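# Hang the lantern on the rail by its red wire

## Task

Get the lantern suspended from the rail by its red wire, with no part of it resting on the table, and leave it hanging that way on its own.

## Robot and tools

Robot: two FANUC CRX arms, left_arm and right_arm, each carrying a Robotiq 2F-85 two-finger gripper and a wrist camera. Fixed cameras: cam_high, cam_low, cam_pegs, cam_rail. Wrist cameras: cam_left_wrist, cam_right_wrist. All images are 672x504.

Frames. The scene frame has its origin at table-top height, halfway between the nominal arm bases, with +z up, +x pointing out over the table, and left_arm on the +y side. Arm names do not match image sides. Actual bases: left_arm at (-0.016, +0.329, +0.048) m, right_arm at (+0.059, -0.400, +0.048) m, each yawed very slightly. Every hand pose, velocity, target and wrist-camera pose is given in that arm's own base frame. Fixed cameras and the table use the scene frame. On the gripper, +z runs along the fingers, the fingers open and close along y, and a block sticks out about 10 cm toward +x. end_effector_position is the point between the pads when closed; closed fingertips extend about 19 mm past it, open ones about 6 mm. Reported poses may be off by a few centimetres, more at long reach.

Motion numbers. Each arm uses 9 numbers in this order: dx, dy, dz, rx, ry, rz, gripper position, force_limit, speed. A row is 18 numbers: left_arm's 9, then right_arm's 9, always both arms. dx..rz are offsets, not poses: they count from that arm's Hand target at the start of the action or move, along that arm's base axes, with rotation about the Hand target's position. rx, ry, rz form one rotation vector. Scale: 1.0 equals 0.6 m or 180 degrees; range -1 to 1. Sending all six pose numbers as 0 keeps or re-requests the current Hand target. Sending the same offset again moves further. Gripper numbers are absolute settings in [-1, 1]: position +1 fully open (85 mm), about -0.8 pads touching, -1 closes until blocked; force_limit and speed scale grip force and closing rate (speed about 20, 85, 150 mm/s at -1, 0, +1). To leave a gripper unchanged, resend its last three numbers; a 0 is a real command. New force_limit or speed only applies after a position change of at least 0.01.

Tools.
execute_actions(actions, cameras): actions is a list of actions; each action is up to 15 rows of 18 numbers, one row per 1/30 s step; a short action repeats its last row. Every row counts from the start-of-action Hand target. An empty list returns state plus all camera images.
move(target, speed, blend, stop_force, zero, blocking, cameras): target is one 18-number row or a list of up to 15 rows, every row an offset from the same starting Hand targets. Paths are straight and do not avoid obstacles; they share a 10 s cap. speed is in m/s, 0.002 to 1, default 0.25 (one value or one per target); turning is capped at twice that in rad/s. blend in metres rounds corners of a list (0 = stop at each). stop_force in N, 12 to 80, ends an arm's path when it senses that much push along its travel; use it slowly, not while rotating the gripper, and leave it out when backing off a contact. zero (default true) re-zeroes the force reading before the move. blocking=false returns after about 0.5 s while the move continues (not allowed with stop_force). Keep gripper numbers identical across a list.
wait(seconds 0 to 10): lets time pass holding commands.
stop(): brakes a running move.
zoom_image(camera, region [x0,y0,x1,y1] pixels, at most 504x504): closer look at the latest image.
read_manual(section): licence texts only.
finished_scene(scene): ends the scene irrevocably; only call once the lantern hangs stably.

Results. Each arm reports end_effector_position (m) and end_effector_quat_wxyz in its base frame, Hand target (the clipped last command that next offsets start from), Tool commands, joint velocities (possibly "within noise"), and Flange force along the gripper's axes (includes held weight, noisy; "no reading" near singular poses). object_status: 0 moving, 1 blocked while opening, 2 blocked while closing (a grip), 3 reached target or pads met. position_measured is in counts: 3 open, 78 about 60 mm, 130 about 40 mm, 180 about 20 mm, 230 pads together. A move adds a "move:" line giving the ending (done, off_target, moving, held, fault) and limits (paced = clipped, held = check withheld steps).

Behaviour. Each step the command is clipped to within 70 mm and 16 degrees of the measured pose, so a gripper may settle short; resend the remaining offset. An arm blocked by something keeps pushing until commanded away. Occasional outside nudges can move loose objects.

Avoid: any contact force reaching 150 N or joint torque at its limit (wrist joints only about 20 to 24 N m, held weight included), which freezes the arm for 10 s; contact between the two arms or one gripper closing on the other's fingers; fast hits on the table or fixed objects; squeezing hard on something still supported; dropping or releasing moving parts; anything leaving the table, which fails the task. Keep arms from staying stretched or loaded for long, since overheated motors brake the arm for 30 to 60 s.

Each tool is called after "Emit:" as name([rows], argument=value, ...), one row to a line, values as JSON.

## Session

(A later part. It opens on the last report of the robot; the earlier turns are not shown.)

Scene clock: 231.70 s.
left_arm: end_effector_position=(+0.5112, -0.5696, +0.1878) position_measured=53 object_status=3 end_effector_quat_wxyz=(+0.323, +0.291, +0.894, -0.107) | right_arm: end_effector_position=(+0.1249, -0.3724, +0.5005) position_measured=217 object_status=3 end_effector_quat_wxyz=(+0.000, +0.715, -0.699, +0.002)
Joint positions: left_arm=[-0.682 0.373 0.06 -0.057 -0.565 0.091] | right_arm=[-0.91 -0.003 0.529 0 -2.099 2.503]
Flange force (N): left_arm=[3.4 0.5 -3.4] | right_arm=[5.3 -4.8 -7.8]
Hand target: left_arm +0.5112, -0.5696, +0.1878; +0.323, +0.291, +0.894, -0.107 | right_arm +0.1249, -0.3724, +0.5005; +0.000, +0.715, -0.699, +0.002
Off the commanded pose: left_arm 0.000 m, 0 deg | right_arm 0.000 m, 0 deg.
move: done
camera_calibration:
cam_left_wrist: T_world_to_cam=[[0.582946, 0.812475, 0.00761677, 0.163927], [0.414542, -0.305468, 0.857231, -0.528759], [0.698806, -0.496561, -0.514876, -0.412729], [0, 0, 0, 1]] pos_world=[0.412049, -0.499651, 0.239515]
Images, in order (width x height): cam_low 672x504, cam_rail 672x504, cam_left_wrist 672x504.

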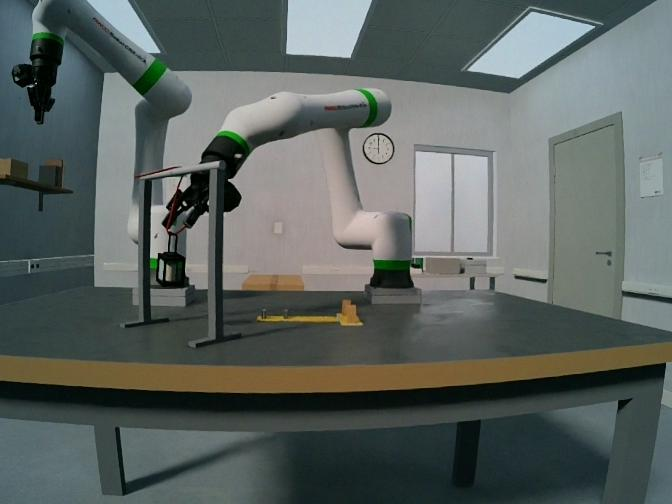

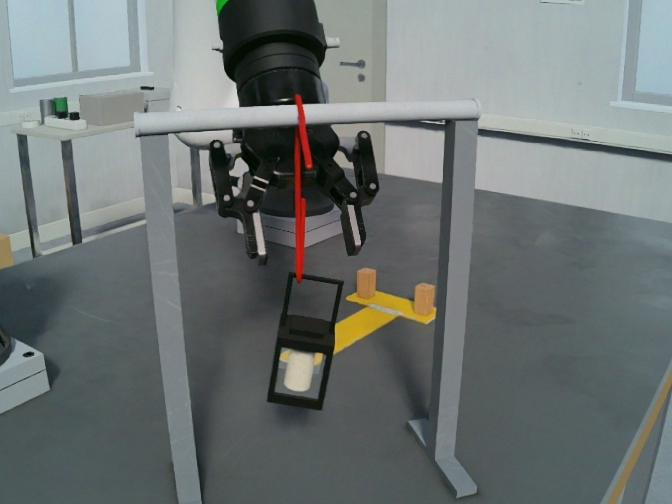

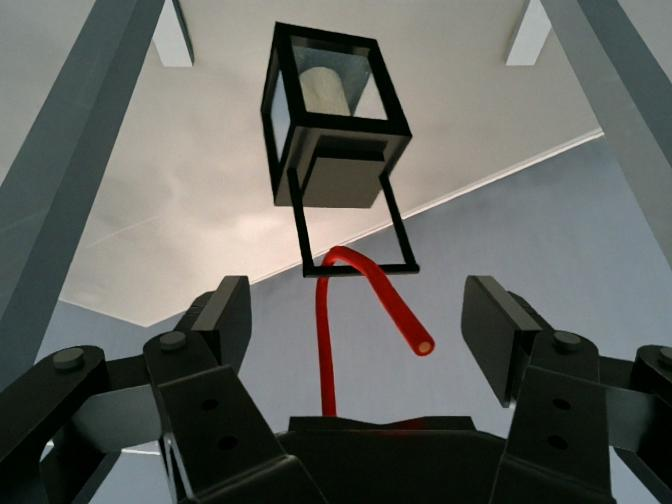

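Hanging. Retreat along p.

Emit:
move(target=[-0.2,0.146,0.06,0,0,0,0.6,-1,-1,0,0,0,0,0,0,-0.7,0.5,-1], speed=0.08)

Emit:
wait(seconds=2, cameras=["cam_left_wrist","cam_rail","cam_low"])

Scene clock: 234.10 s.
left_arm: end_effector_position=(+0.3912, -0.4820, +0.2238) position_measured=53 object_status=3 end_effector_quat_wxyz=(+0.323, +0.291, +0.894, -0.107) | right_arm: end_effector_position=(+0.1249, -0.3724, +0.5005) position_measured=217 object_status=3 end_effector_quat_wxyz=(+0.000, +0.715, -0.699, +0.002)
Joint positions: left_arm=[-0.701 0.002 -0.285 -0.077 -0.592 0.121] | right_arm=[-0.91 -0.003 0.529 0 -2.099 2.503]
Flange force (N): left_arm=[3.1 0.4 -3.0] | right_arm=[4.6 -4.6 -7.3]
Hand target: left_arm +0.3912, -0.4820, +0.2238; +0.323, +0.291, +0.894, -0.107 | right_arm +0.1249, -0.3724, +0.5005; +0.000, +0.715, -0.699, +0.002
Off the commanded pose: left_arm 0.000 m, 0 deg | right_arm 0.000 m, 0 deg.
move: done

Scene clock: 236.10 s.
left_arm: end_effector_position=(+0.3912, -0.4820, +0.2238) position_measured=53 object_status=3 end_effector_quat_wxyz=(+0.323, +0.291, +0.894, -0.107) | right_arm: end_effector_position=(+0.1249, -0.3724, +0.5005) position_measured=217 object_status=3 end_effector_quat_wxyz=(+0.000, +0.715, -0.699, +0.002)
Joint positions: left_arm=[-0.701 0.002 -0.285 -0.077 -0.592 0.121] | right_arm=[-0.91 -0.003 0.529 0 -2.099 2.503]
Flange force (N): left_arm=[3.6 0.7 -2.9] | right_arm=[5.2 -4.3 -7.2]
Hand target: left_arm +0.3912, -0.4820, +0.2238; +0.323, +0.291, +0.894, -0.107 | right_arm +0.1249, -0.3724, +0.5005; +0.000, +0.715, -0.699, +0.002
Tool commands: left_gripper/position=+0.6 left_gripper/force_limit=-1.0 left_gripper/speed=-1.0 right_gripper/position=-0.7 right_gripper/force_limit=+0.5 right_gripper/speed=-1.0
Off the commanded pose: left_arm 0.000 m, 0 deg | right_arm 0.000 m, 0 deg.
wait: 2.00 s; at rest by 0.17 s
camera_calibration:
cam_left_wrist: T_world_to_cam=[[0.582969, 0.812458, 0.00766679, 0.162325], [0.414448, -0.305472, 0.857274, -0.483071], [0.698841, -0.496587, -0.514803, -0.26683], [0, 0, 0, 1]] pos_world=[0.292049, -0.411951, 0.275515]
Images, in order (width x height): cam_low 672x504, cam_rail 672x504, cam_left_wrist 672x504.

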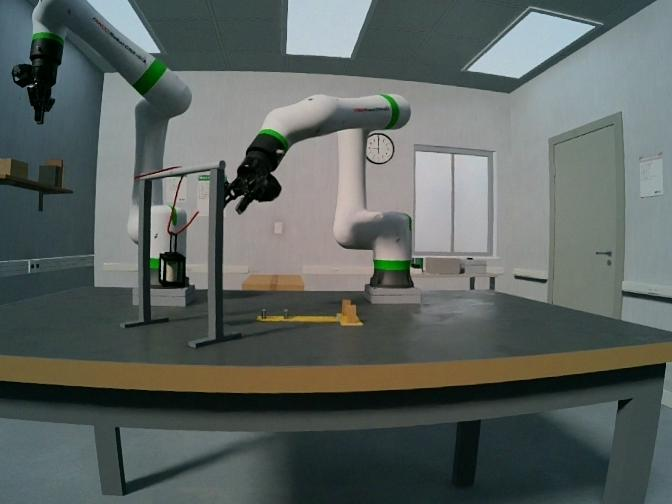

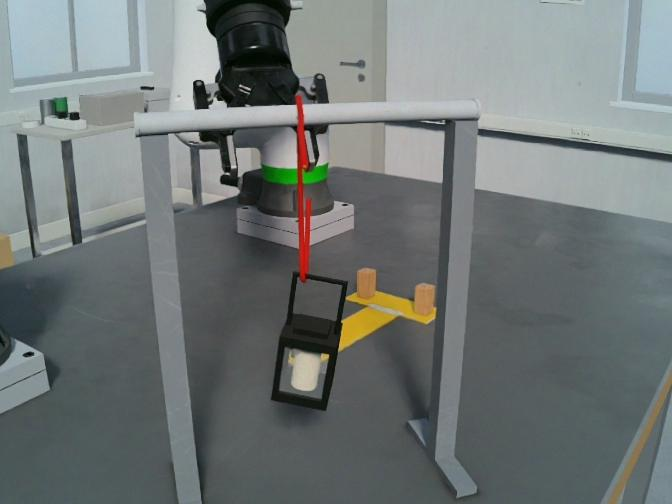

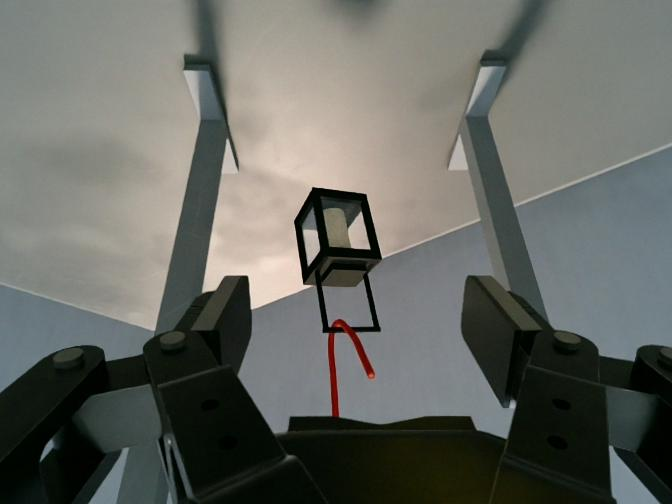

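Stable.

Emit:
finished_scene(scene=1)

The scene is finished: the task was done.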